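# Find the lighter check weight and place it on the red dish

## Task

Four check weights look alike, but one weighs less than the rest. Use the balance to find it: the pointer sits over the white mark when the two pans hold equal loads and leans toward the side with less weight. Lay that light weight flat on the red dish, and make sure none of the other three ends up on the dish. Apart from the weights and the dish, everything must stay upright, and the balance must remain on the same piece of furniture it started on.

## Robot and tools

Robots: three i2rt Big YAM arms, arm1, arm2 and arm3, each with a two-finger gripper and a wrist camera aimed at the fingertips. Each hand reaches roughly 1.0 m from its joint1 axis. Foot (base_link) poses in the scene frame, metres, quaternion wxyz: arm1 at x=-0.017 y=+1.211 z=+0.828, quat (+0.030, -0.003, -0.002, -1.000), so it faces roughly toward -x. arm2 at x=+0.095 y=-0.011 z=+0.883, quat (+0.025, -0.002, -0.007, +1.000), facing roughly +x. arm3 at x=-0.083 y=-1.202 z=+0.816, quat (+0.086, +0.005, -0.002, +0.996), facing roughly +x. Each foot faces along its own +x.

Frame: a single scene frame in metres, origin on the floor, +z upward. The hand point lies between the finger pads, about 1 cm back from the tips. Fingers extend along the hand's +z; they open and close along the hand's y. Printed hand positions may be off, more so at long reach. hand_target is where the hand would be at the joint targets currently held.

Tool move: every argument is optional; each arm has its own separate object (arm1, arm2, arm3), plus cameras. Inside an arm's object:
- joints: absolute targets keyed by name. joint1_rad -2.879 to 2.879 (yaw about the foot, positive counter-clockwise viewed from above, 0 = along foot +x); joint2_rad 0 to 3.141 (shoulder; 0 = upper arm back and near level, increasing lifts it up then forward); joint3_rad 0 to 3.019 (elbow; 0 = folded, increasing opens); joint4_rad -1.692 to 1.57 (hand pitch, positive tips fingers up); joint5_rad -1.57 to 1.57 (sideways hand swing, positive toward the arm's right); joint6_rad -2.094 to 2.094 (hand roll, positive clockwise seen from behind); gripper_m 0 to 0.093, the fingertip gap in metres. Radians for arm joints. Done tolerances: ±0.045, ±0.14, ±0.09, ±0.055, ±0.03, ±0.035 rad, gripper ±0.003 m.
- target: an absolute hand pose, seven numbers [x, y, z, qw, qx, qy, qz], scene frame, metres plus unit quaternion, in the same form as the printed hand line. The hand travels in a straight line from hand_target toward it. When target is given, joints may contain only gripper_m, or the call is rejected.
- speed: top hand speed in m/s, 0.002 to 0.5, default 0.25; rotation capped at twice that value in rad/s.
- min_time_s: 0.1 to 8 s, the shortest duration for that arm's joint motions (used with joints).
cameras: list from arm1_cam_wrist, arm2_cam_wrist, arm3_cam_wrist, room_a, room_b, or ["all"]; [] for none. Any unknown name invalidates the call. A move with no arm parts returns full state and all images.

All motions in one call begin together; hand paths in one call finish together; paths stop after 10 s, a call lasts at most 15 s. Paths do not avoid obstacles or other arms. Each control step clips the commanded pose to within 100 mm and 20 degrees of the measured hand pose, then solves joints with damped IK, favouring position. Hands lag, drift, and may overshoot speed near full stretch. Fast joint moves can overshoot by up to about 30 degrees when stretched; give them settling time. Omitted joints or arms may still be driving toward earlier targets.

Tool wait: seconds from 0 to 10, optional cameras; issues nothing new and returns state.
Tool zoom_image: camera name and region [x0, y0, x1, y1] in pixels of the newest full image of that camera (672x504, origin top-left), at most 504 by 504.
Tool finished_scene: scene = the current scene's number. Irreversible; calls after it in the same reply apply to the next scene. The goal must hold with no robot help.

Results: the move line lists arms that got a motion; "as last shown" means an arm received nothing, its status lines read "not commanded" and other omitted lines match the last print. pictures gives image order. Joint velocities (rad/s, gripper m/s) follow joint_positions order; "within noise" means the arm is still. Status words: done (hand within 1 cm and 2 degrees), off_target (resting short, maybe still pushing), time_out (a stop; joints keep a possibly nearer target shown in on_its_own), not_followed / "joint command not followed" / "pose unreachable" (a safety check withholding targets; gripper commands still run; a hand target is then dropped). If a move or wait is refused or halted by a stop, later move, wait and finished_scene calls in that reply are skipped. Joint torques are total drive output in N m, offset and noisy; entries 3 and 4 wrap at ±28. MOTOR HOT appears from 85 °C; at 100 °C the arm goes limp for 30 to 60 s (OVER-TEMPERATURE FAULT) and keys show limit_stop_at_motor_heat, meaning resend them. Avoid long holds at full stretch or pushing at unreachable poses.

Gripper: free-air readings run up to 0.003 m wide. On a hard part at full force the reading is up to 0.005 m below or 0.002 m above its width. A target just under first contact grips lightly; 0.005 m or more below holds at the force limit (about 50 to 64 N per pad).

Cameras: room_a at about (-2.04, 1.47, 2.16) and room_b at about (1.82, -0.65, 2.25), plus wrist cameras; pinhole with radial distortion, calibration given per camera, room cameras may have shifted a few mm or degrees.

Avoid: contact or squeezing between robots (never close a gripper on another arm's fingers; a hard press ends the scene), hard impacts on fixed or heavy objects, dropping or releasing moving parts, knocking anything over, off the work area or to the floor, and moving the balance off its furniture. Loose objects may occasionally get a small push. Robots do not halt on contact and keep pushing.

Each tool is called after "Call:" in YAML: its name, and indented under it one key for each argument.

## Session

Call:
move:
  cameras: ["all"]

Scene clock: 0.00 s.
Joint torques (N m): no reading
Heat: arm1: hottest joint2_rad 37 °C; arm2: hottest joint2_rad 31 °C; arm3: hottest joint2_rad 36 °C.
Joint velocities: within noise
arm1.joint_positions: joint1_rad=+0.463 joint2_rad=+0.615 joint3_rad=+1.490 joint4_rad=-1.383 joint5_rad=+0.276 joint6_rad=+0.395 gripper_m=+0.09396
arm1.joint_status: not commanded
arm1.hand: x=-0.2166 y=+1.1519 z=+1.4100 quat_wxyz=(-0.119, -0.855, +0.016, +0.505) (m; scene frame)
arm1.hand_target: x=-0.2136 y=+1.1537 z=+1.4227 quat_wxyz=(-0.125, -0.847, +0.018, +0.516) (m; scene frame)
arm1.hand_status: not commanded
arm2.joint_positions: joint1_rad=+0.482 joint2_rad=+0.585 joint3_rad=+1.357 joint4_rad=-1.462 joint5_rad=+0.227 joint6_rad=+0.023 gripper_m=+0.09396
arm2.joint_status: not commanded
arm2.hand: x=-0.1095 y=-0.0683 z=+1.3892 quat_wxyz=(-0.010, +0.891, +0.138, -0.433) (m; scene frame)
arm2.hand_target: x=-0.1075 y=-0.0675 z=+1.3999 quat_wxyz=(-0.007, +0.886, +0.136, -0.444) (m; scene frame)
arm2.hand_status: not commanded
arm3.joint_positions: joint1_rad=-0.065 joint2_rad=+0.649 joint3_rad=+1.390 joint4_rad=-1.161 joint5_rad=-0.034 joint6_rad=-0.702 gripper_m=+0.09396
arm3.joint_status: not commanded
arm3.hand: x=-0.3410 y=-1.1470 z=+1.3892 quat_wxyz=(-0.236, +0.811, +0.203, -0.495) (m; scene frame)
arm3.hand_target: x=-0.3379 y=-1.1478 z=+1.4003 quat_wxyz=(-0.241, +0.805, +0.201, -0.504) (m; scene frame)
arm3.hand_status: not commanded
pictures: arm1_cam_wrist, arm2_cam_wrist, arm3_cam_wrist, room_a, room_b

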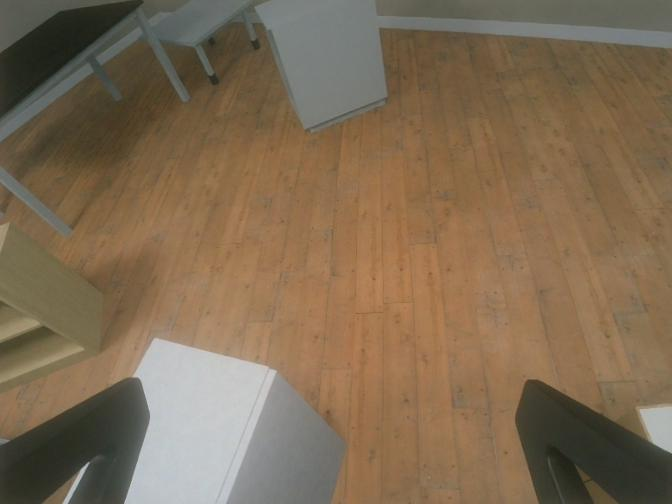

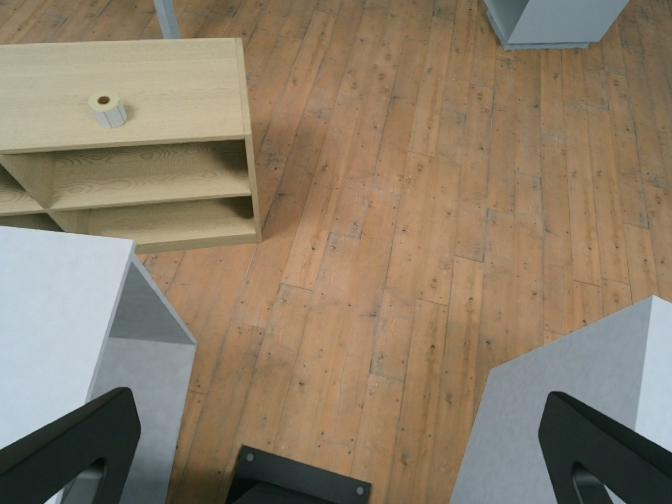

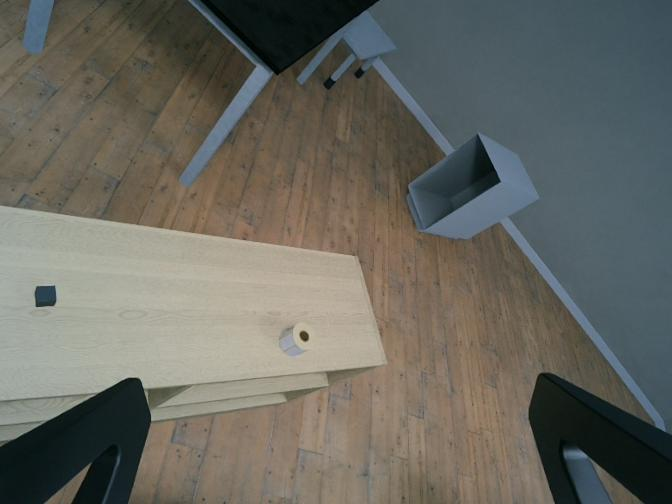

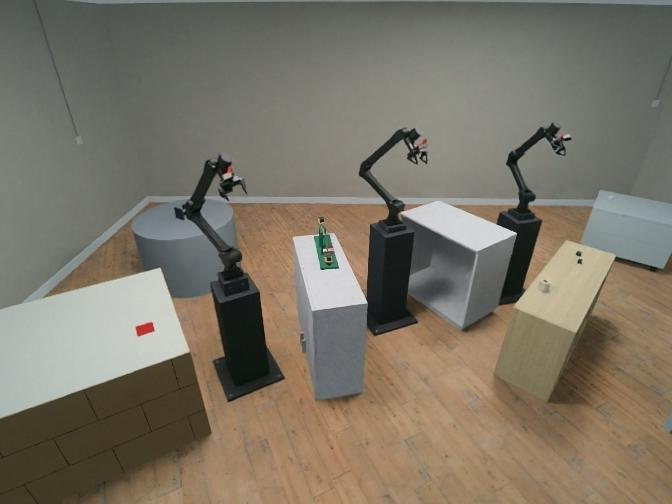

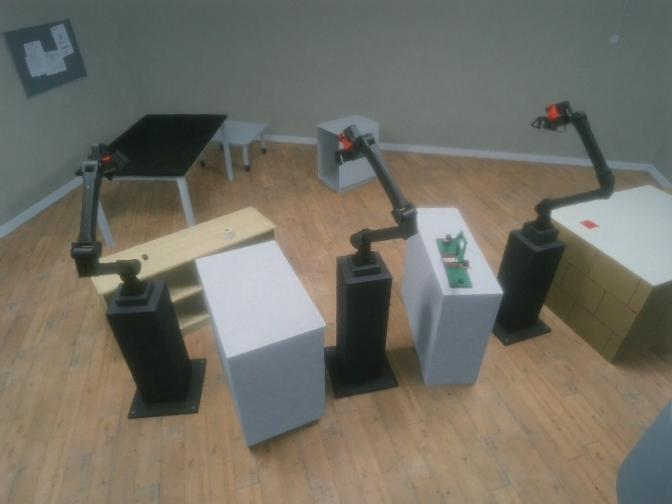

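Call:
zoom_image:
  camera: "room_b"
  region: [400, 210, 500, 310]

Call:
zoom_image:
  camera: "room_a"
  region: [290, 205, 370, 285]

Call:
zoom_image:
  camera: "room_b"
  region: [90, 190, 290, 340]

Call:
zoom_image:
  camera: "room_a"
  region: [490, 220, 640, 370]

Call:
zoom_image:
  camera: "room_a"
  region: [80, 290, 220, 390]

Call:
zoom_image:
  camera: "arm3_cam_wrist"
  region: [0, 200, 400, 500]

Scaled by 5.040 from the camera's image (finer frame: 960x720).

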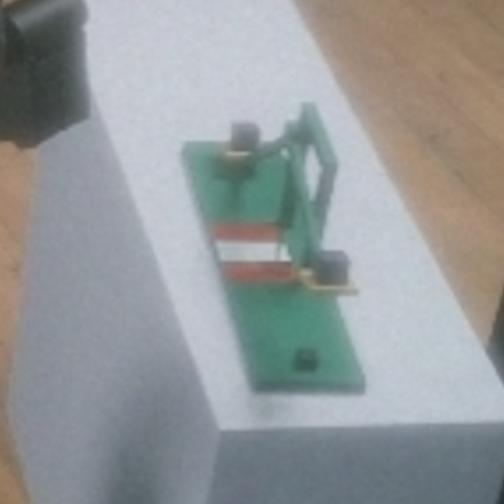

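Scaled by 6.300 from the camera's image (finer frame: 960x720).

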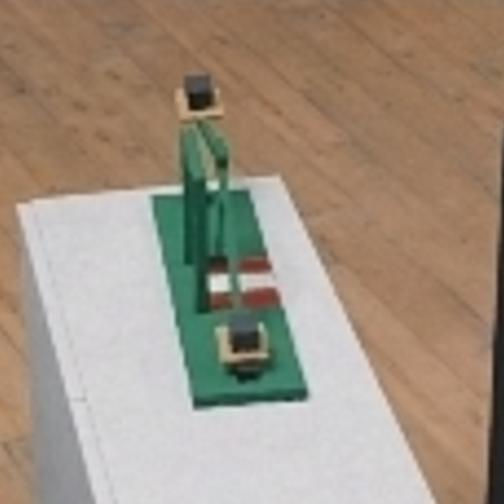

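Scaled by 2.520 from the camera's image (finer frame: 960x720).

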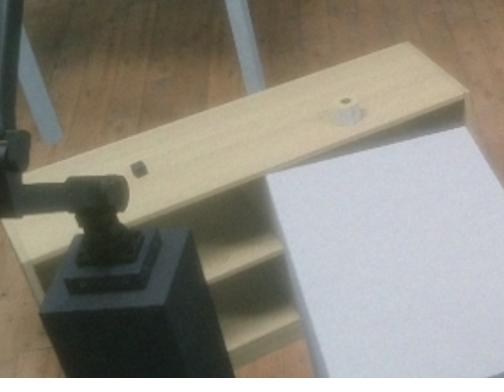

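Scaled by 3.360 from the camera's image (finer frame: 960x720).

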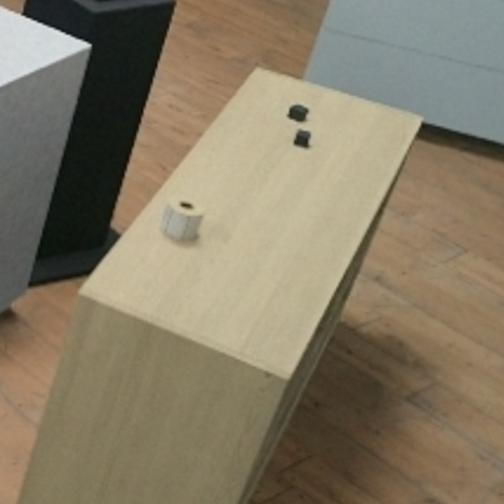

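Scaled by 3.600 from the camera's image (finer frame: 960x720).

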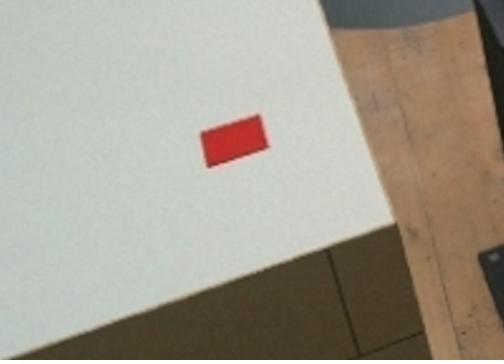

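Scaled by 1.260 from the camera's image (finer frame: 960x720).

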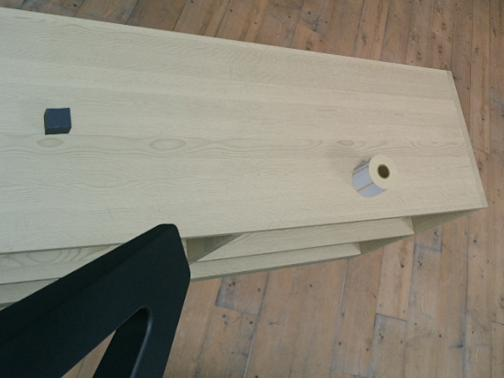

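Call:
move:
  arm2: {"joints": {"joint1_rad": -1.5, "joint4_rad": -1.3, "joint5_rad": 0, "joint6_rad": 0}}
  arm1: {"joints": {"joint1_rad": 1.6, "joint4_rad": -1.2, "joint5_rad": 0, "joint6_rad": 0}}
  cameras: ["arm1_cam_wrist","arm2_cam_wrist"]

Scene clock: 4.97 s.
Joint torques (N m): arm1=[0.73 2.02 10.15 2.66 0 -0.22] | arm2=[0.73 2.49 10.74 2.47 -0.1 -0.01] | arm3=[-1.14 0.5 8.64 2.04 0.01 0.01]
Heat: arm1: hottest joint2_rad 37 °C; arm2: hottest joint2_rad 31 °C; arm3: hottest joint2_rad 36 °C.
move: arm1 done; arm2 done
Joint velocities: within noise
arm1.joint_positions: joint1_rad=+1.586 joint2_rad=+0.615 joint3_rad=+1.490 joint4_rad=-1.219 joint5_rad=+0.002 joint6_rad=+0.014 gripper_m=+0.09397
arm1.joint_status: all done
arm1.hand: x=+0.0040 y=+0.9849 z=+1.4431 quat_wxyz=(-0.424, -0.558, -0.596, +0.392)
arm1.hand_target: x=+0.0073 y=+0.9886 z=+1.4595 quat_wxyz=(-0.437, -0.541, -0.595, +0.403)
arm1.hand_status: not commanded
arm2.joint_positions: joint1_rad=-1.488 joint2_rad=+0.585 joint3_rad=+1.357 joint4_rad=-1.313 joint5_rad=+0.001 joint6_rad=+0.009 gripper_m=+0.09397
arm2.joint_status: all done
arm2.hand: x=+0.0864 y=+0.2108 z=+1.4212 quat_wxyz=(-0.347, +0.621, -0.605, -0.358)
arm2.hand_target: x=+0.0889 y=+0.2090 z=+1.4346 quat_wxyz=(-0.361, +0.614, -0.600, -0.366)
arm2.hand_status: not commanded
arm3: as last shown
arm1_cam_wrist: T_world_to_cam=[[-0.99796, -0.0636, 0.00562, 0.05745], [-0.04884, 0.70381, -0.70871, 0.36916], [0.04112, -0.70754, -0.70548, 1.80528]] pos_world=[0.00114, 1.02114, 1.53489]
arm2_cam_wrist: T_world_to_cam=[[0.99883, 0.04823, -0.00406, -0.08985], [0.03683, -0.81179, -0.58279, 1.03785], [-0.0314, 0.58196, -0.81261, 1.12386]] pos_world=[0.08682, 0.1928, 1.51775]

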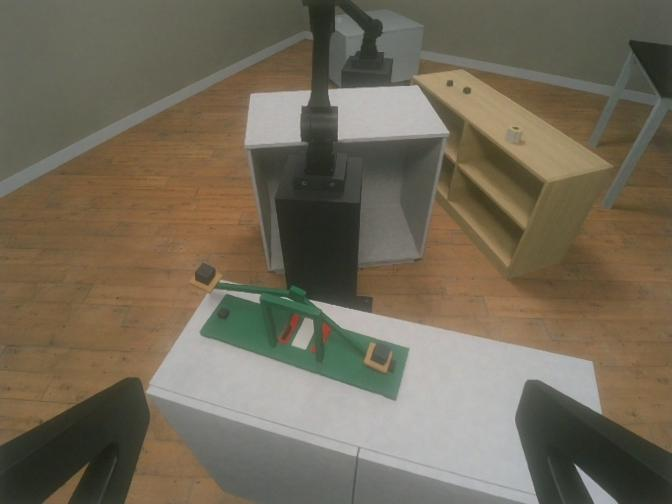

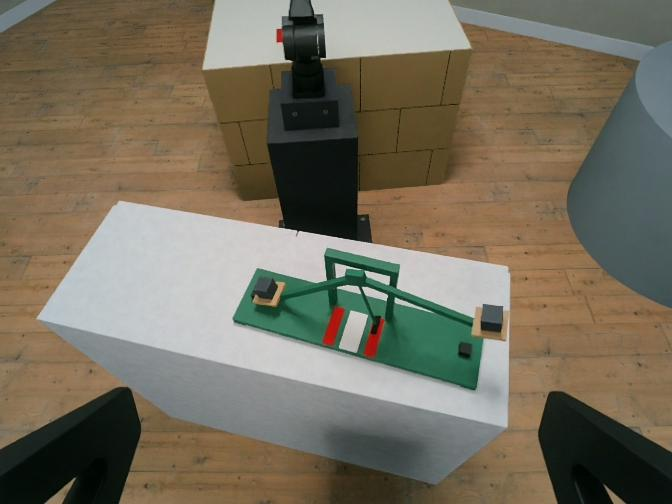

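Call:
zoom_image:
  camera: "arm2_cam_wrist"
  region: [420, 260, 540, 350]

Call:
zoom_image:
  camera: "arm1_cam_wrist"
  region: [150, 230, 290, 335]

Scaled by 4.200 from the camera's image (finer frame: 960x720).

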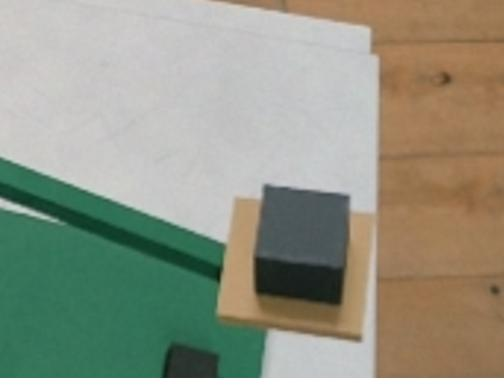

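Scaled by 3.600 from the camera's image (finer frame: 960x720).

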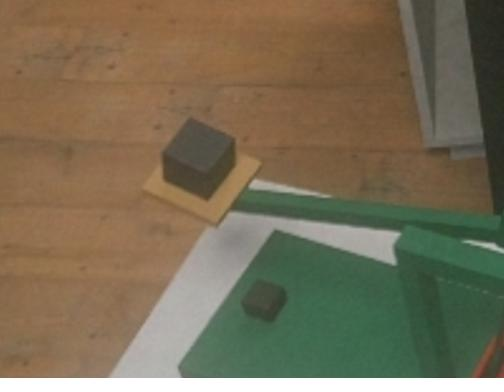

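Call:
move:
  arm1: {"target": [0.317, 0.572, 1.042, 0.193, 0.7306, 0.613, -0.2306], "speed": 0.4, "joints": {"gripper_m": 0.075}}
  cameras: ["arm1_cam_wrist","arm2_cam_wrist"]

Scene clock: 10.23 s.
Joint torques (N m): arm1=[0.32 -15.15 15.27 0.68 0.26 0] | arm2=[0.73 2.49 10.78 2.4 -0.08 -0.02] | arm3=[-1.08 0.5 8.65 2.04 0.01 0]
Heat: arm1: hottest joint2_rad 37 °C; arm2: hottest joint2_rad 31 °C; arm3: hottest joint2_rad 36 °C.
move: arm1 off_target
Joint velocities: within noise
arm1.joint_positions: joint1_rad=+2.072 joint2_rad=+1.956 joint3_rad=+1.820 joint4_rad=-1.005 joint5_rad=+0.394 joint6_rad=+0.638 gripper_m=+0.07510
arm1.joint_status: all done
arm1.hand: x=+0.3021 y=+0.5811 z=+1.0202 quat_wxyz=(-0.170, -0.730, -0.621, +0.230)
arm1.hand_target: x=+0.3164 y=+0.5733 z=+1.0420 quat_wxyz=(-0.193, -0.730, -0.613, +0.230)
arm1.hand_status: off_target (0.028 m and 2.7 deg from the pose sent, 0.655 m and 38.1 deg at the start)
arm2, arm3: as last shown
arm2.hand: x=+0.0865 y=+0.2108 z=+1.4212 quat_wxyz=(-0.347, +0.621, -0.605, -0.358)
arm2.hand_target: x=+0.0890 y=+0.2090 z=+1.4346 quat_wxyz=(-0.361, +0.614, -0.600, -0.366)
arm1_cam_wrist: T_world_to_cam=[[-0.98423, 0.16977, 0.04969, 0.14702], [0.1617, 0.97736, -0.13648, -0.43812], [-0.07173, -0.12629, -0.9894, 1.19499]] pos_world=[0.30127, 0.55416, 1.11522]
arm2_cam_wrist: T_world_to_cam=[[0.99884, 0.04787, -0.00407, -0.08987], [0.03653, -0.8118, -0.58278, 1.03787], [-0.0312, 0.58196, -0.81262, 1.12386]] pos_world=[0.08692, 0.1928, 1.51775]

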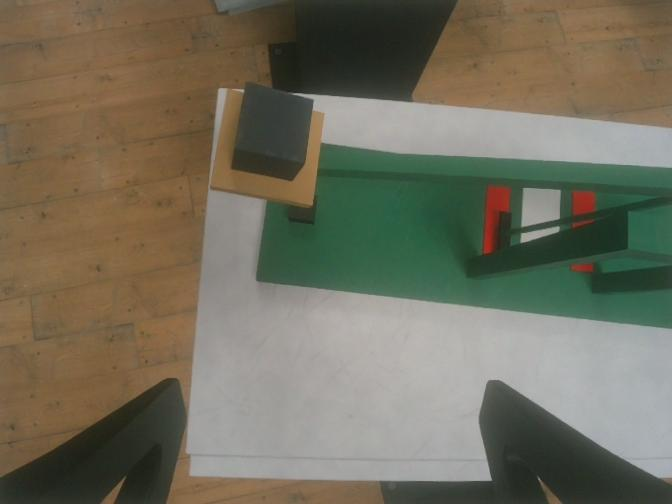

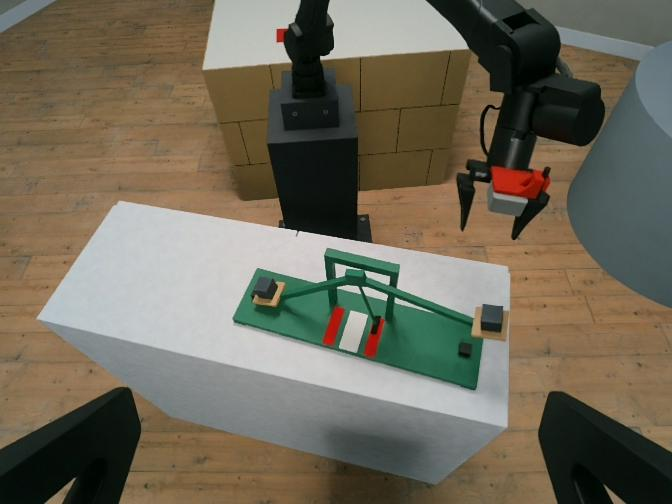

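Call:
move:
  arm1: {"target": [0.335, 0.486, 1.003, 0.1722, 0.7813, 0.547, -0.2465], "speed": 0.2}
  cameras: ["arm1_cam_wrist","arm2_cam_wrist"]

Call:
zoom_image:
  camera: "arm2_cam_wrist"
  region: [420, 160, 580, 350]

Scene clock: 12.97 s.
Joint torques (N m): arm1=[-1.67 -17.61 15.41 0.66 0.47 0.02] | arm2=[0.44 2.26 10.82 2.45 -0.09 -0.02] | arm3=[-1.14 0.44 8.65 2.07 0 0]
Heat: arm1: hottest joint2_rad 37 °C; arm2: hottest joint2_rad 31 °C; arm3: hottest joint2_rad 36 °C.
move: arm1 off_target
Joint velocities: within noise
arm1.joint_positions: joint1_rad=+2.070 joint2_rad=+2.296 joint3_rad=+2.307 joint4_rad=-1.206 joint5_rad=+0.454 joint6_rad=+0.784 gripper_m=+0.07510
arm1.joint_status: not commanded
arm1.hand: x=+0.3393 y=+0.5018 z=+0.9884 quat_wxyz=(-0.156, -0.773, -0.564, +0.244)
arm1.hand_target: x=+0.3343 y=+0.4872 z=+1.0031 quat_wxyz=(-0.173, -0.781, -0.547, +0.247)
arm1.hand_status: off_target (0.022 m and 2.9 deg from the pose sent, 0.102 m and 10.4 deg at the start)
arm2, arm3: as last shown
arm1_cam_wrist: T_world_to_cam=[[-0.94869, 0.31282, 0.04613, 0.1183], [0.30363, 0.94195, -0.14328, -0.3947], [-0.08828, -0.12192, -0.98861, 1.15884]] pos_world=[0.33437, 0.47607, 1.08362]
arm2_cam_wrist: T_world_to_cam=[[0.99884, 0.04787, -0.00407, -0.08987], [0.03653, -0.8118, -0.58278, 1.03787], [-0.0312, 0.58196, -0.81262, 1.12386]] pos_world=[0.08692, 0.1928, 1.51775]

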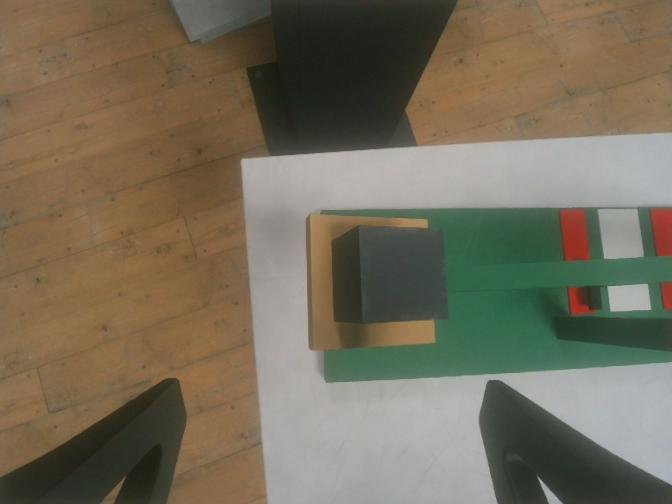

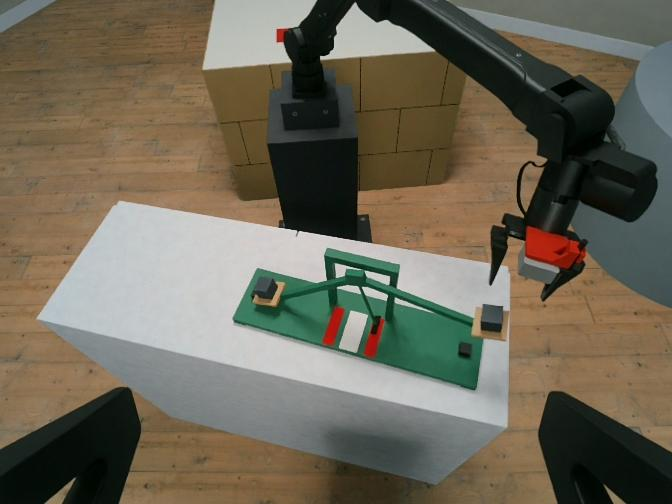

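Scaled by 2.653 from the camera's image (finer frame: 960x720).

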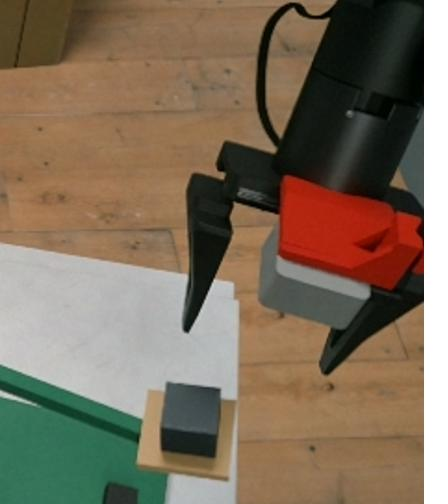

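Call:
move:
  arm1: {"target": [0.307, 0.481, 0.992, 0.1722, 0.7813, 0.547, -0.2465], "speed": 0.15}
  cameras: ["arm1_cam_wrist","arm2_cam_wrist"]

Call:
zoom_image:
  camera: "arm2_cam_wrist"
  region: [420, 160, 580, 350]

Scene clock: 14.63 s.
Joint torques (N m): arm1=[-0.62 -20.42 11.15 1.59 0.27 -0.24] | arm2=[0.56 2.37 10.76 2.44 -0.09 -0.03] | arm3=[-1.14 0.5 8.62 2.04 0.01 0.01]
Heat: arm1: hottest joint2_rad 38 °C; arm2: hottest joint2_rad 31 °C; arm3: hottest joint2_rad 36 °C.
move: arm1 off_target
Joint velocities: within noise
arm1.joint_positions: joint1_rad=+2.025 joint2_rad=+2.296 joint3_rad=+2.251 joint4_rad=-1.150 joint5_rad=+0.444 joint6_rad=+0.778 gripper_m=+0.07510
arm1.joint_status: not commanded
arm1.hand: x=+0.3078 y=+0.4871 z=+0.9663 quat_wxyz=(-0.151, -0.784, -0.550, +0.244)
arm1.hand_target: x=+0.3067 y=+0.4815 z=+0.9919 quat_wxyz=(-0.172, -0.781, -0.547, +0.247)
arm1.hand_status: off_target (0.026 m and 2.6 deg from the pose sent, 0.039 m and 2.9 deg at the start)
arm2, arm3: as last shown
arm1_cam_wrist: T_world_to_cam=[[-0.9368, 0.34708, 0.0442, 0.07555], [0.33848, 0.931, -0.13662, -0.38631], [-0.08857, -0.11303, -0.98964, 1.12914]] pos_world=[0.30154, 0.46106, 1.06132]
arm2_cam_wrist: T_world_to_cam=[[0.99884, 0.04787, -0.00407, -0.08987], [0.03653, -0.8118, -0.58278, 1.03787], [-0.0312, 0.58196, -0.81262, 1.12386]] pos_world=[0.08692, 0.1928, 1.51775]

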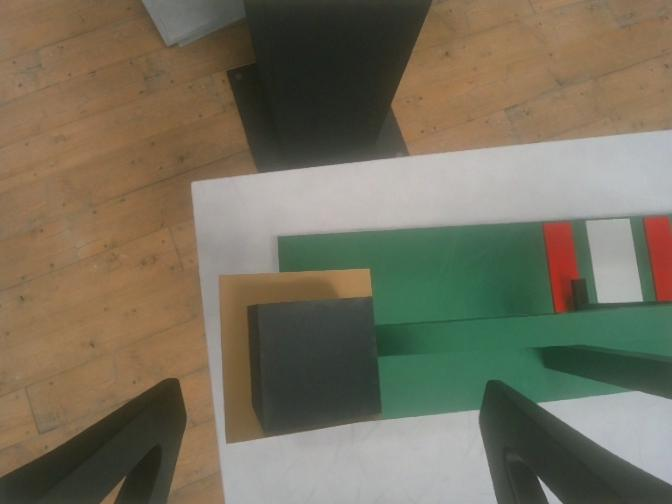

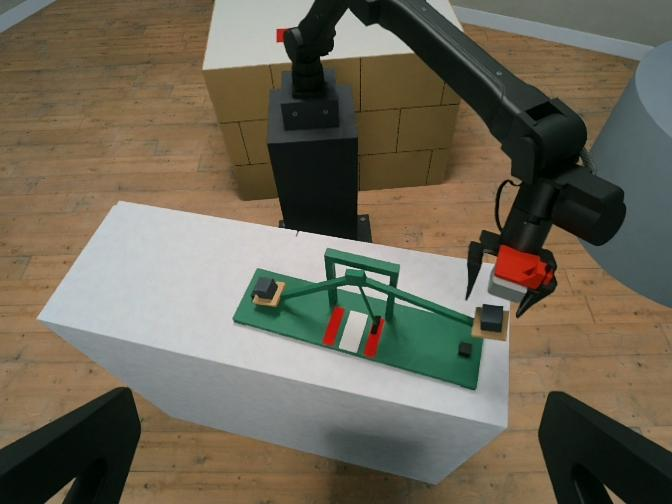

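Scaled by 2.653 from the camera's image (finer frame: 960x720).

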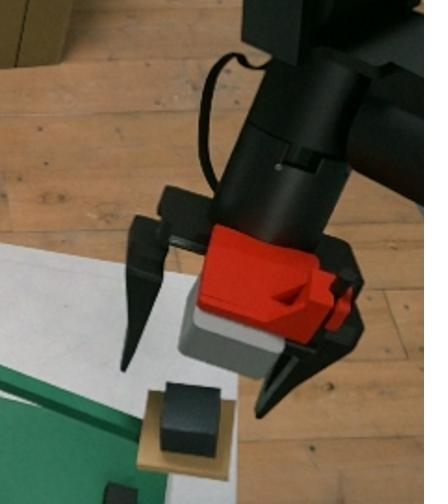

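Call:
move:
  arm1: {"target": [0.306, 0.468, 0.977, 0.1722, 0.7813, 0.547, -0.2465], "speed": 0.1}
  cameras: ["arm1_cam_wrist","arm2_cam_wrist"]

Call:
zoom_image:
  camera: "arm2_cam_wrist"
  region: [440, 240, 560, 350]

Scene clock: 16.03 s.
Joint torques (N m): arm1=[-1.9 -17.9 13.86 1.52 0.29 -0.26] | arm2=[0.62 2.37 10.84 2.41 -0.09 -0.01] | arm3=[-1.08 0.44 8.65 2.06 0.01 0.01]
Heat: arm1: hottest joint2_rad 38 °C; arm2: hottest joint3_rad 32 °C; arm3: hottest joint2_rad 36 °C.
move: arm1 off_target
Joint velocities: within noise
arm1.joint_positions: joint1_rad=+2.025 joint2_rad=+2.296 joint3_rad=+2.251 joint4_rad=-1.137 joint5_rad=+0.441 joint6_rad=+0.768 gripper_m=+0.07510
arm1.joint_status: not commanded
arm1.hand: x=+0.3096 y=+0.4850 z=+0.9672 quat_wxyz=(-0.156, -0.782, -0.553, +0.243)
arm1.hand_target: x=+0.3054 y=+0.4690 z=+0.9771 quat_wxyz=(-0.172, -0.781, -0.547, +0.247)
arm1.hand_status: off_target (0.020 m and 2.0 deg from the pose sent, 0.022 m and 2.5 deg at the start)
arm2, arm3: as last shown
arm1_cam_wrist: T_world_to_cam=[[-0.94026, 0.33832, 0.03806, 0.08925], [0.33003, 0.93321, -0.14212, -0.37789], [-0.0836, -0.12107, -0.98912, 1.13174]] pos_world=[0.30324, 0.45947, 1.06233]
arm2_cam_wrist: T_world_to_cam=[[0.99884, 0.04787, -0.00407, -0.08987], [0.03653, -0.8118, -0.58278, 1.03787], [-0.0312, 0.58196, -0.81262, 1.12386]] pos_world=[0.08692, 0.1928, 1.51775]

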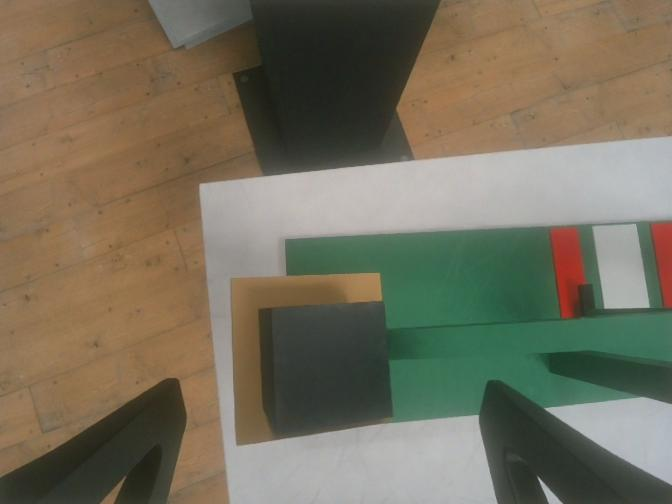

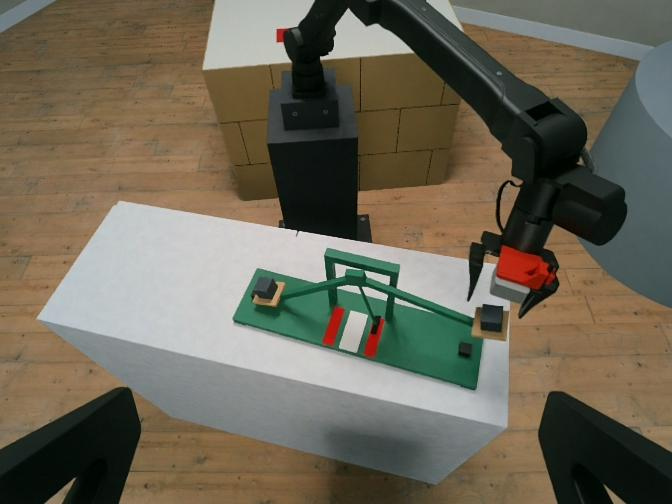

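Scaled by 4.200 from the camera's image (finer frame: 960x720).

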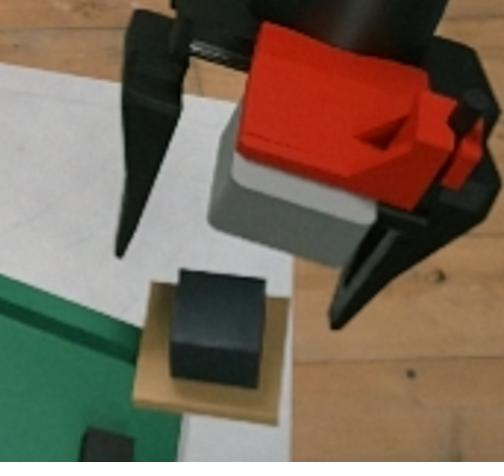

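Call:
move:
  arm1: {"target": [0.303, 0.459, 0.966, 0.1722, 0.7813, 0.547, -0.2465], "speed": 0.1}
  cameras: ["arm1_cam_wrist","arm2_cam_wrist"]

Call:
zoom_image:
  camera: "arm2_cam_wrist"
  region: [440, 240, 560, 350]

Scene clock: 17.30 s.
Joint torques (N m): arm1=[-1.32 -18.32 15.13 1.51 0.29 -0.23] | arm2=[0.56 2.37 10.84 2.39 -0.09 -0.02] | arm3=[-1.08 0.44 8.64 2.06 0.01 0]
Heat: arm1: hottest joint2_rad 38 °C; arm2: hottest joint3_rad 32 °C; arm3: hottest joint2_rad 36 °C.
move: arm1 off_target
Joint velocities: within noise
arm1.joint_positions: joint1_rad=+2.013 joint2_rad=+2.324 joint3_rad=+2.251 joint4_rad=-1.123 joint5_rad=+0.437 joint6_rad=+0.758 gripper_m=+0.07510
arm1.joint_status: not commanded
arm1.hand: x=+0.3028 y=+0.4787 z=+0.9464 quat_wxyz=(-0.147, -0.783, -0.554, +0.243)
arm1.hand_target: x=+0.3021 y=+0.4607 z=+0.9663 quat_wxyz=(-0.173, -0.781, -0.547, +0.247)
arm1.hand_status: off_target (0.028 m and 3.1 deg from the pose sent, 0.027 m and 2.0 deg at the start)
arm2, arm3: as last shown
arm1_cam_wrist: T_world_to_cam=[[-0.93901, 0.34, 0.05157, 0.07184], [0.33125, 0.93455, -0.12995, -0.38534], [-0.09238, -0.10494, -0.99018, 1.10585]] pos_world=[0.29725, 0.45174, 1.04122]
arm2_cam_wrist: T_world_to_cam=[[0.99884, 0.04787, -0.00407, -0.08987], [0.03653, -0.8118, -0.58278, 1.03787], [-0.0312, 0.58196, -0.81262, 1.12386]] pos_world=[0.08692, 0.1928, 1.51775]

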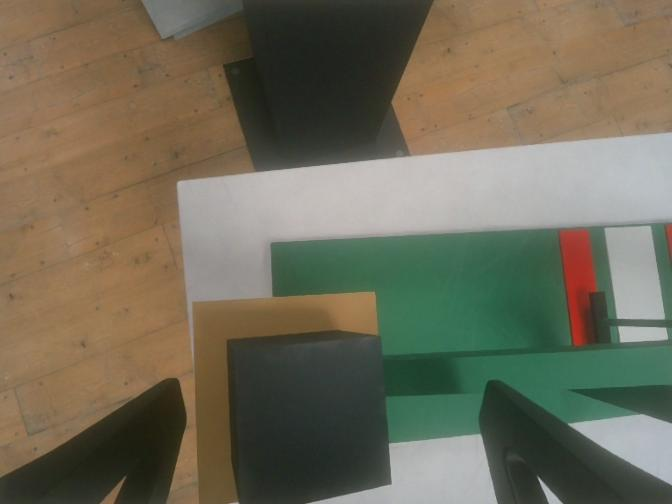

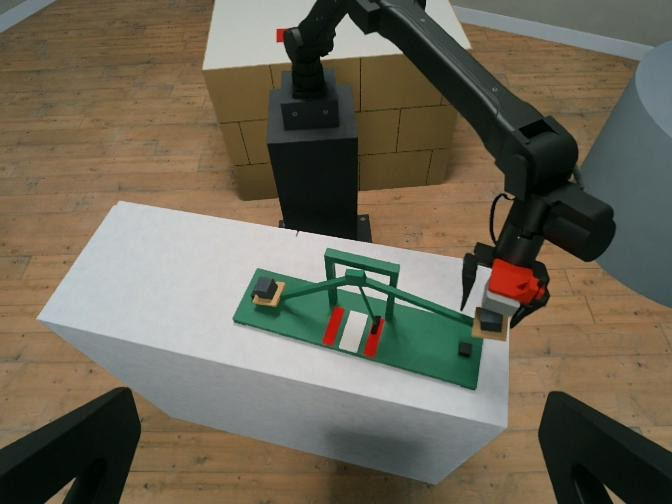

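Scaled by 4.200 from the camera's image (finer frame: 960x720).

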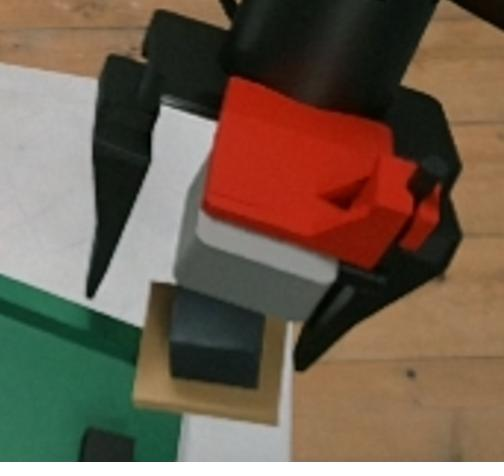

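Call:
move:
  arm1: {"joints": {"gripper_m": 0.023}}
  cameras: ["arm1_cam_wrist","arm2_cam_wrist"]

Scene clock: 18.30 s.
Joint torques (N m): arm1=[-1.32 -18.49 14.86 0.99 0.43 -0.23] | arm2=[0.62 2.32 10.76 2.45 -0.09 -0.02] | arm3=[-1.2 0.44 8.66 2.03 0 0.01]
Heat: arm1: hottest joint2_rad 38 °C; arm2: hottest joint3_rad 32 °C; arm3: hottest joint2_rad 36 °C.
move: arm1 off_target
Joint velocities: within noise
arm1.joint_positions: joint1_rad=+2.013 joint2_rad=+2.326 joint3_rad=+2.255 joint4_rad=-1.110 joint5_rad=+0.432 joint6_rad=+0.757 gripper_m=+0.03372
arm1.joint_status: gripper_m off_target (ended at +0.03375, target +0.02300)
arm1.hand: x=+0.3055 y=+0.4756 z=+0.9483 quat_wxyz=(-0.155, -0.782, -0.553, +0.241)
arm1.hand_target: x=+0.3021 y=+0.4607 z=+0.9664 quat_wxyz=(-0.173, -0.781, -0.547, +0.247)
arm1.hand_status: not commanded
arm2, arm3: as last shown
arm1_cam_wrist: T_world_to_cam=[[-0.94051, 0.33776, 0.03686, 0.09072], [0.33002, 0.93394, -0.13729, -0.37534], [-0.0808, -0.11696, -0.98984, 1.10946]] pos_world=[0.29883, 0.44966, 1.04332]
arm2_cam_wrist: T_world_to_cam=[[0.99884, 0.04787, -0.00407, -0.08987], [0.03653, -0.8118, -0.58278, 1.03787], [-0.0312, 0.58196, -0.81262, 1.12386]] pos_world=[0.08692, 0.1928, 1.51775]

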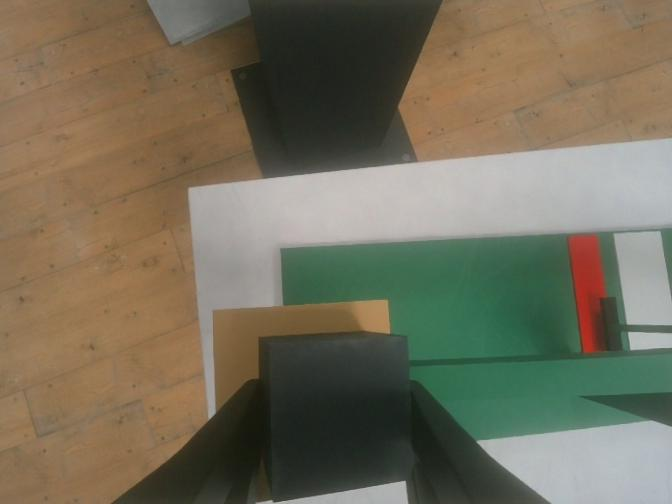

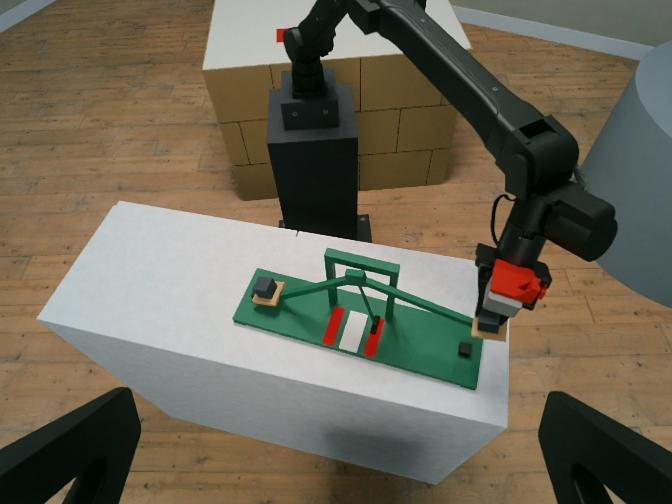

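Call:
move:
  arm1: {"target": [0.302, 0.480, 1.06, 0.1722, 0.7813, 0.547, -0.2465], "speed": 0.15}

Call:
move:
  arm1: {"joints": {"joint1_rad": -1.52, "joint2_rad": 1.5, "joint3_rad": 1.6, "joint4_rad": -1.085, "joint5_rad": 0, "joint6_rad": 0}, "min_time_s": 2.8}
  cameras: ["arm1_cam_wrist","room_a"]

Scene clock: 20.70 s.
Joint torques (N m): arm1=[-0.79 -20.6 16.01 0.76 0.5 -0.11] | arm2=[0.67 2.32 10.78 2.41 -0.1 0] | arm3=[-1.14 0.5 8.65 2.03 0 0]
Heat: arm1: hottest joint3_rad 40 °C; arm2: hottest joint3_rad 32 °C; arm3: hottest joint2_rad 36 °C.
move: arm1 off_target
Joint velocities: within noise
arm1.joint_positions: joint1_rad=+2.013 joint2_rad=+2.303 joint3_rad=+2.376 joint4_rad=-1.305 joint5_rad=+0.434 joint6_rad=+0.757 gripper_m=+0.03372
arm1.joint_status: not commanded
arm1.hand: x=+0.2976 y=+0.4902 z=+1.0058 quat_wxyz=(-0.130, -0.782, -0.560, +0.239)
arm1.hand_target: x=+0.3005 y=+0.4830 z=+1.0597 quat_wxyz=(-0.173, -0.781, -0.547, +0.247)
arm1.hand_status: off_target (0.055 m and 5.1 deg from the pose sent, 0.112 m and 2.2 deg at the start; pose on its path clipped on 2 of 49 steps)
arm2: as last shown
arm3.joint_positions: joint1_rad=-0.065 joint2_rad=+0.649 joint3_rad=+1.390 joint4_rad=-1.161 joint5_rad=-0.034 joint6_rad=-0.702 gripper_m=+0.09396
arm3.joint_status: not commanded
arm3.hand: x=-0.3410 y=-1.1470 z=+1.3892 quat_wxyz=(-0.236, +0.811, +0.203, -0.495)
arm3.hand_target: x=-0.3379 y=-1.1478 z=+1.4003 quat_wxyz=(-0.241, +0.805, +0.201, -0.504)
arm3.hand_status: not commanded
pictures: none

Scene clock: 24.23 s.
Joint torques (N m): arm1=[-0.32 -12.81 11.88 1.88 -0.02 -0.22] | arm2=[0.56 2.37 10.76 2.43 -0.1 -0.01] | arm3=[-1.14 0.44 8.65 2.02 0 0]
Heat: arm1: hottest joint3_rad 40 °C; arm2: hottest joint3_rad 33 °C; arm3: hottest joint2_rad 36 °C.
move: arm1 done
Joint velocities: within noise
arm1.joint_positions: joint1_rad=-1.518 joint2_rad=+1.526 joint3_rad=+1.585 joint4_rad=-1.103 joint5_rad=+0.002 joint6_rad=+0.015 gripper_m=+0.03372
arm1.joint_status: all done
arm1.hand: x=-0.0795 y=+1.7879 z=+1.1459 quat_wxyz=(+0.169, -0.715, +0.649, +0.196)
arm1.hand_target: x=-0.0786 y=+1.7894 z=+1.1702 quat_wxyz=(+0.189, -0.713, +0.639, +0.216)
arm1.hand_status: not commanded
arm2.joint_positions: joint1_rad=-1.488 joint2_rad=+0.585 joint3_rad=+1.357 joint4_rad=-1.313 joint5_rad=+0.001 joint6_rad=+0.009 gripper_m=+0.09397
arm2.joint_status: not commanded
arm2.hand: x=+0.0865 y=+0.2108 z=+1.4212 quat_wxyz=(-0.347, +0.621, -0.605, -0.358)
arm2.hand_target: x=+0.0890 y=+0.2090 z=+1.4346 quat_wxyz=(-0.361, +0.614, -0.600, -0.366)
arm2.hand_status: not commanded
arm3: as last shown
arm1_cam_wrist: T_world_to_cam=[[0.99474, 0.10244, -0.00054, -0.10444], [0.10207, -0.9916, -0.07949, 1.91149], [-0.00868, 0.07902, -0.99684, 1.09085]] pos_world=[-0.08175, 1.81993, 1.23929]

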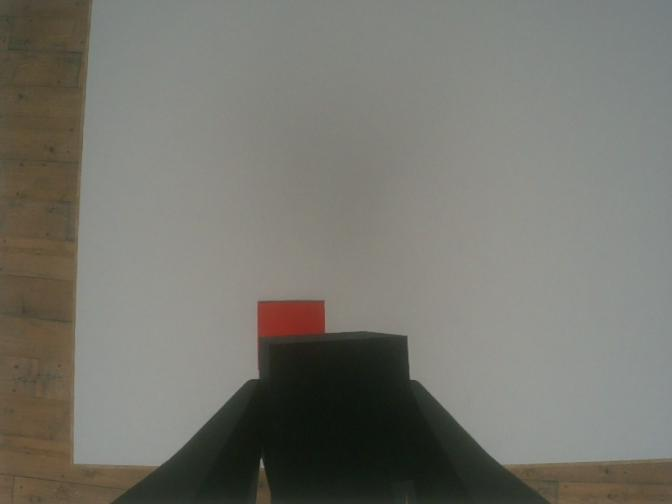

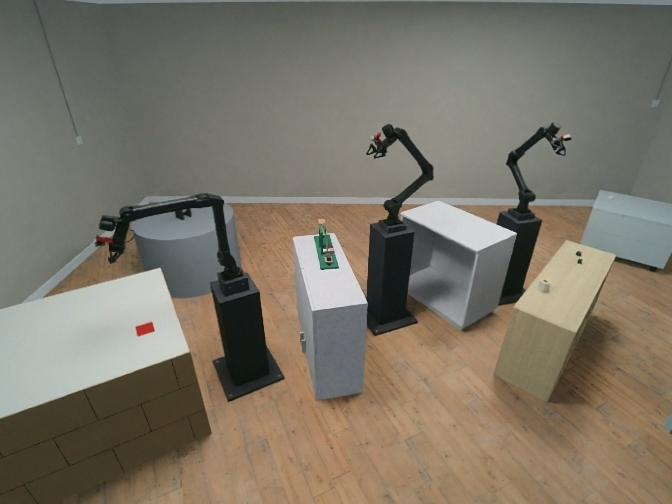

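Call:
move:
  arm1: {"target": [-0.125, 1.67, 0.92, -0.2095, 0.706, -0.6353, -0.2327], "speed": 0.3}
  cameras: ["arm1_cam_wrist","room_a"]

Scene clock: 26.87 s.
Joint torques (N m): arm1=[0.26 -8 9.69 2.14 0.23 0.07] | arm2=[0.73 2.37 10.77 2.43 -0.08 -0.01] | arm3=[-1.14 0.5 8.62 2.07 0.01 0]
Heat: arm1: hottest joint3_rad 41 °C; arm2: hottest joint3_rad 33 °C; arm3: hottest joint2_rad 36 °C.
move: arm1 off_target
Joint velocities: within noise
arm1.joint_positions: joint1_rad=-1.372 joint2_rad=+1.382 joint3_rad=+0.735 joint4_rad=-0.335 joint5_rad=+0.102 joint6_rad=+0.116 gripper_m=+0.03372
arm1.joint_status: not commanded
arm1.hand: x=-0.1167 y=+1.6604 z=+0.9061 quat_wxyz=(+0.199, -0.713, +0.638, +0.213)
arm1.hand_target: x=-0.1249 y=+1.6696 z=+0.9201 quat_wxyz=(+0.209, -0.706, +0.635, +0.233)
arm1.hand_status: off_target (0.019 m and 2.7 deg from the pose sent, 0.259 m and 6.6 deg at the start)
arm2, arm3: as last shown
arm1_cam_wrist: T_world_to_cam=[[0.9938, 0.10833, 0.02502, -0.08753], [0.11086, -0.98271, -0.14832, 1.81848], [0.00852, 0.15017, -0.98862, 0.73803]] pos_world=[-0.12089, 1.68568, 1.00153]

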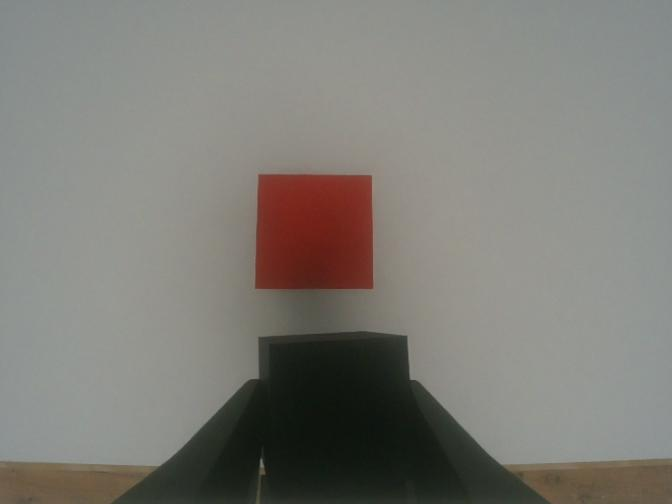

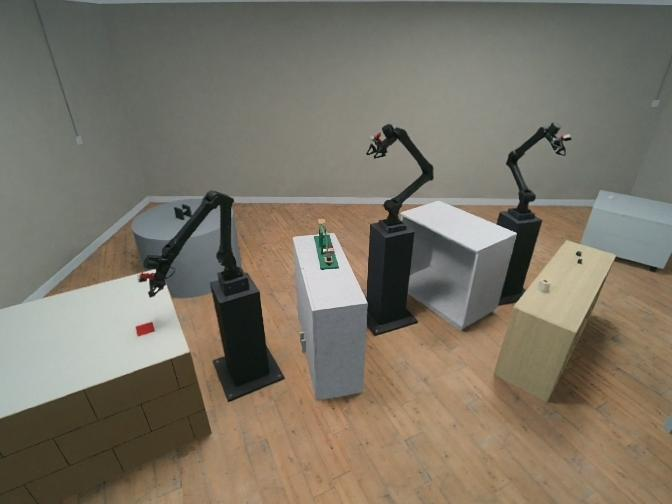

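Call:
move:
  arm1: {"target": [-0.148, 1.761, 0.755, -0.2095, 0.706, -0.6353, -0.2327], "speed": 0.2}
  cameras: ["arm1_cam_wrist","room_a"]

Call:
zoom_image:
  camera: "room_a"
  region: [110, 270, 190, 350]

Scene clock: 29.13 s.
Joint torques (N m): arm1=[0.09 -11.05 8.91 2.09 0.07 0] | arm2=[0.62 2.32 10.77 2.43 -0.09 -0.02] | arm3=[-1.14 0.44 8.66 2.09 0.01 0]
Heat: arm1: hottest joint3_rad 41 °C; arm2: hottest joint3_rad 34 °C; arm3: hottest joint2_rad 36 °C.
move: arm1 off_target
Joint velocities: within noise
arm1.joint_positions: joint1_rad=-1.372 joint2_rad=+1.940 joint3_rad=+0.869 joint4_rad=+0.084 joint5_rad=+0.102 joint6_rad=+0.116 gripper_m=+0.03372
arm1.joint_status: not commanded
arm1.hand: x=-0.1387 y=+1.7383 z=+0.7438 quat_wxyz=(+0.198, -0.713, +0.638, +0.211)
arm1.hand_target: x=-0.1478 y=+1.7600 z=+0.7559 quat_wxyz=(+0.209, -0.706, +0.635, +0.233)
arm1.hand_status: off_target (0.027 m and 3.0 deg from the pose sent, 0.184 m and 2.7 deg at the start)
arm2, arm3: as last shown
arm1_cam_wrist: T_world_to_cam=[[0.99377, 0.10846, 0.02582, -0.0709], [0.11105, -0.98352, -0.14268, 1.87063], [0.00992, 0.14466, -0.98943, 0.57649]] pos_world=[-0.143, 1.76409, 0.83913]

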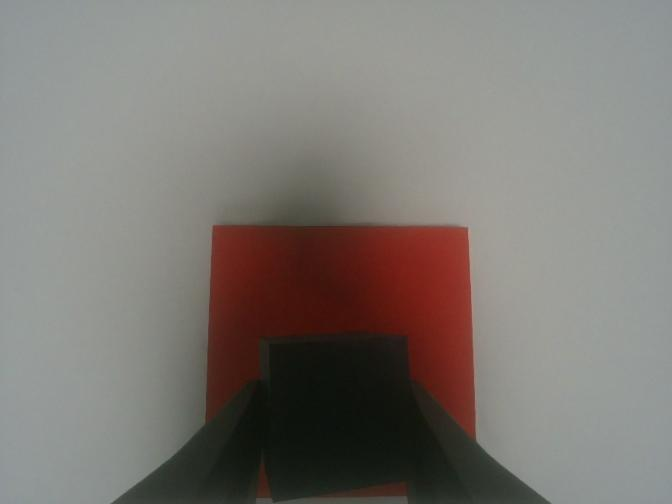

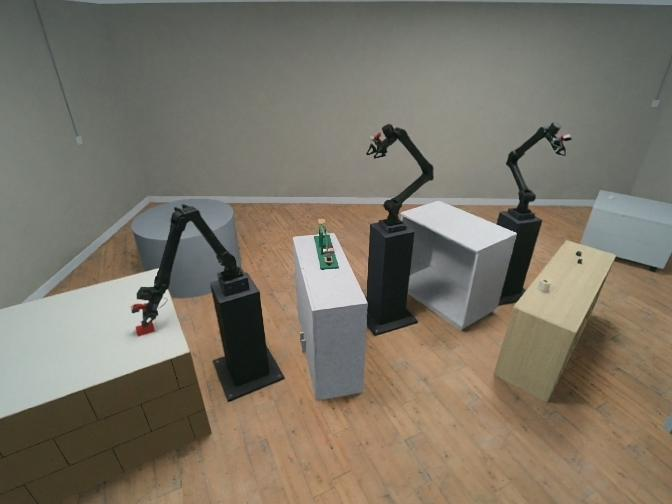

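Scaled by 6.300 from the camera's image (finer frame: 960x720).

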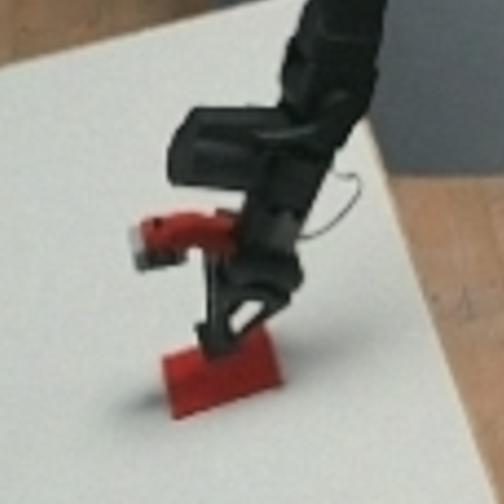

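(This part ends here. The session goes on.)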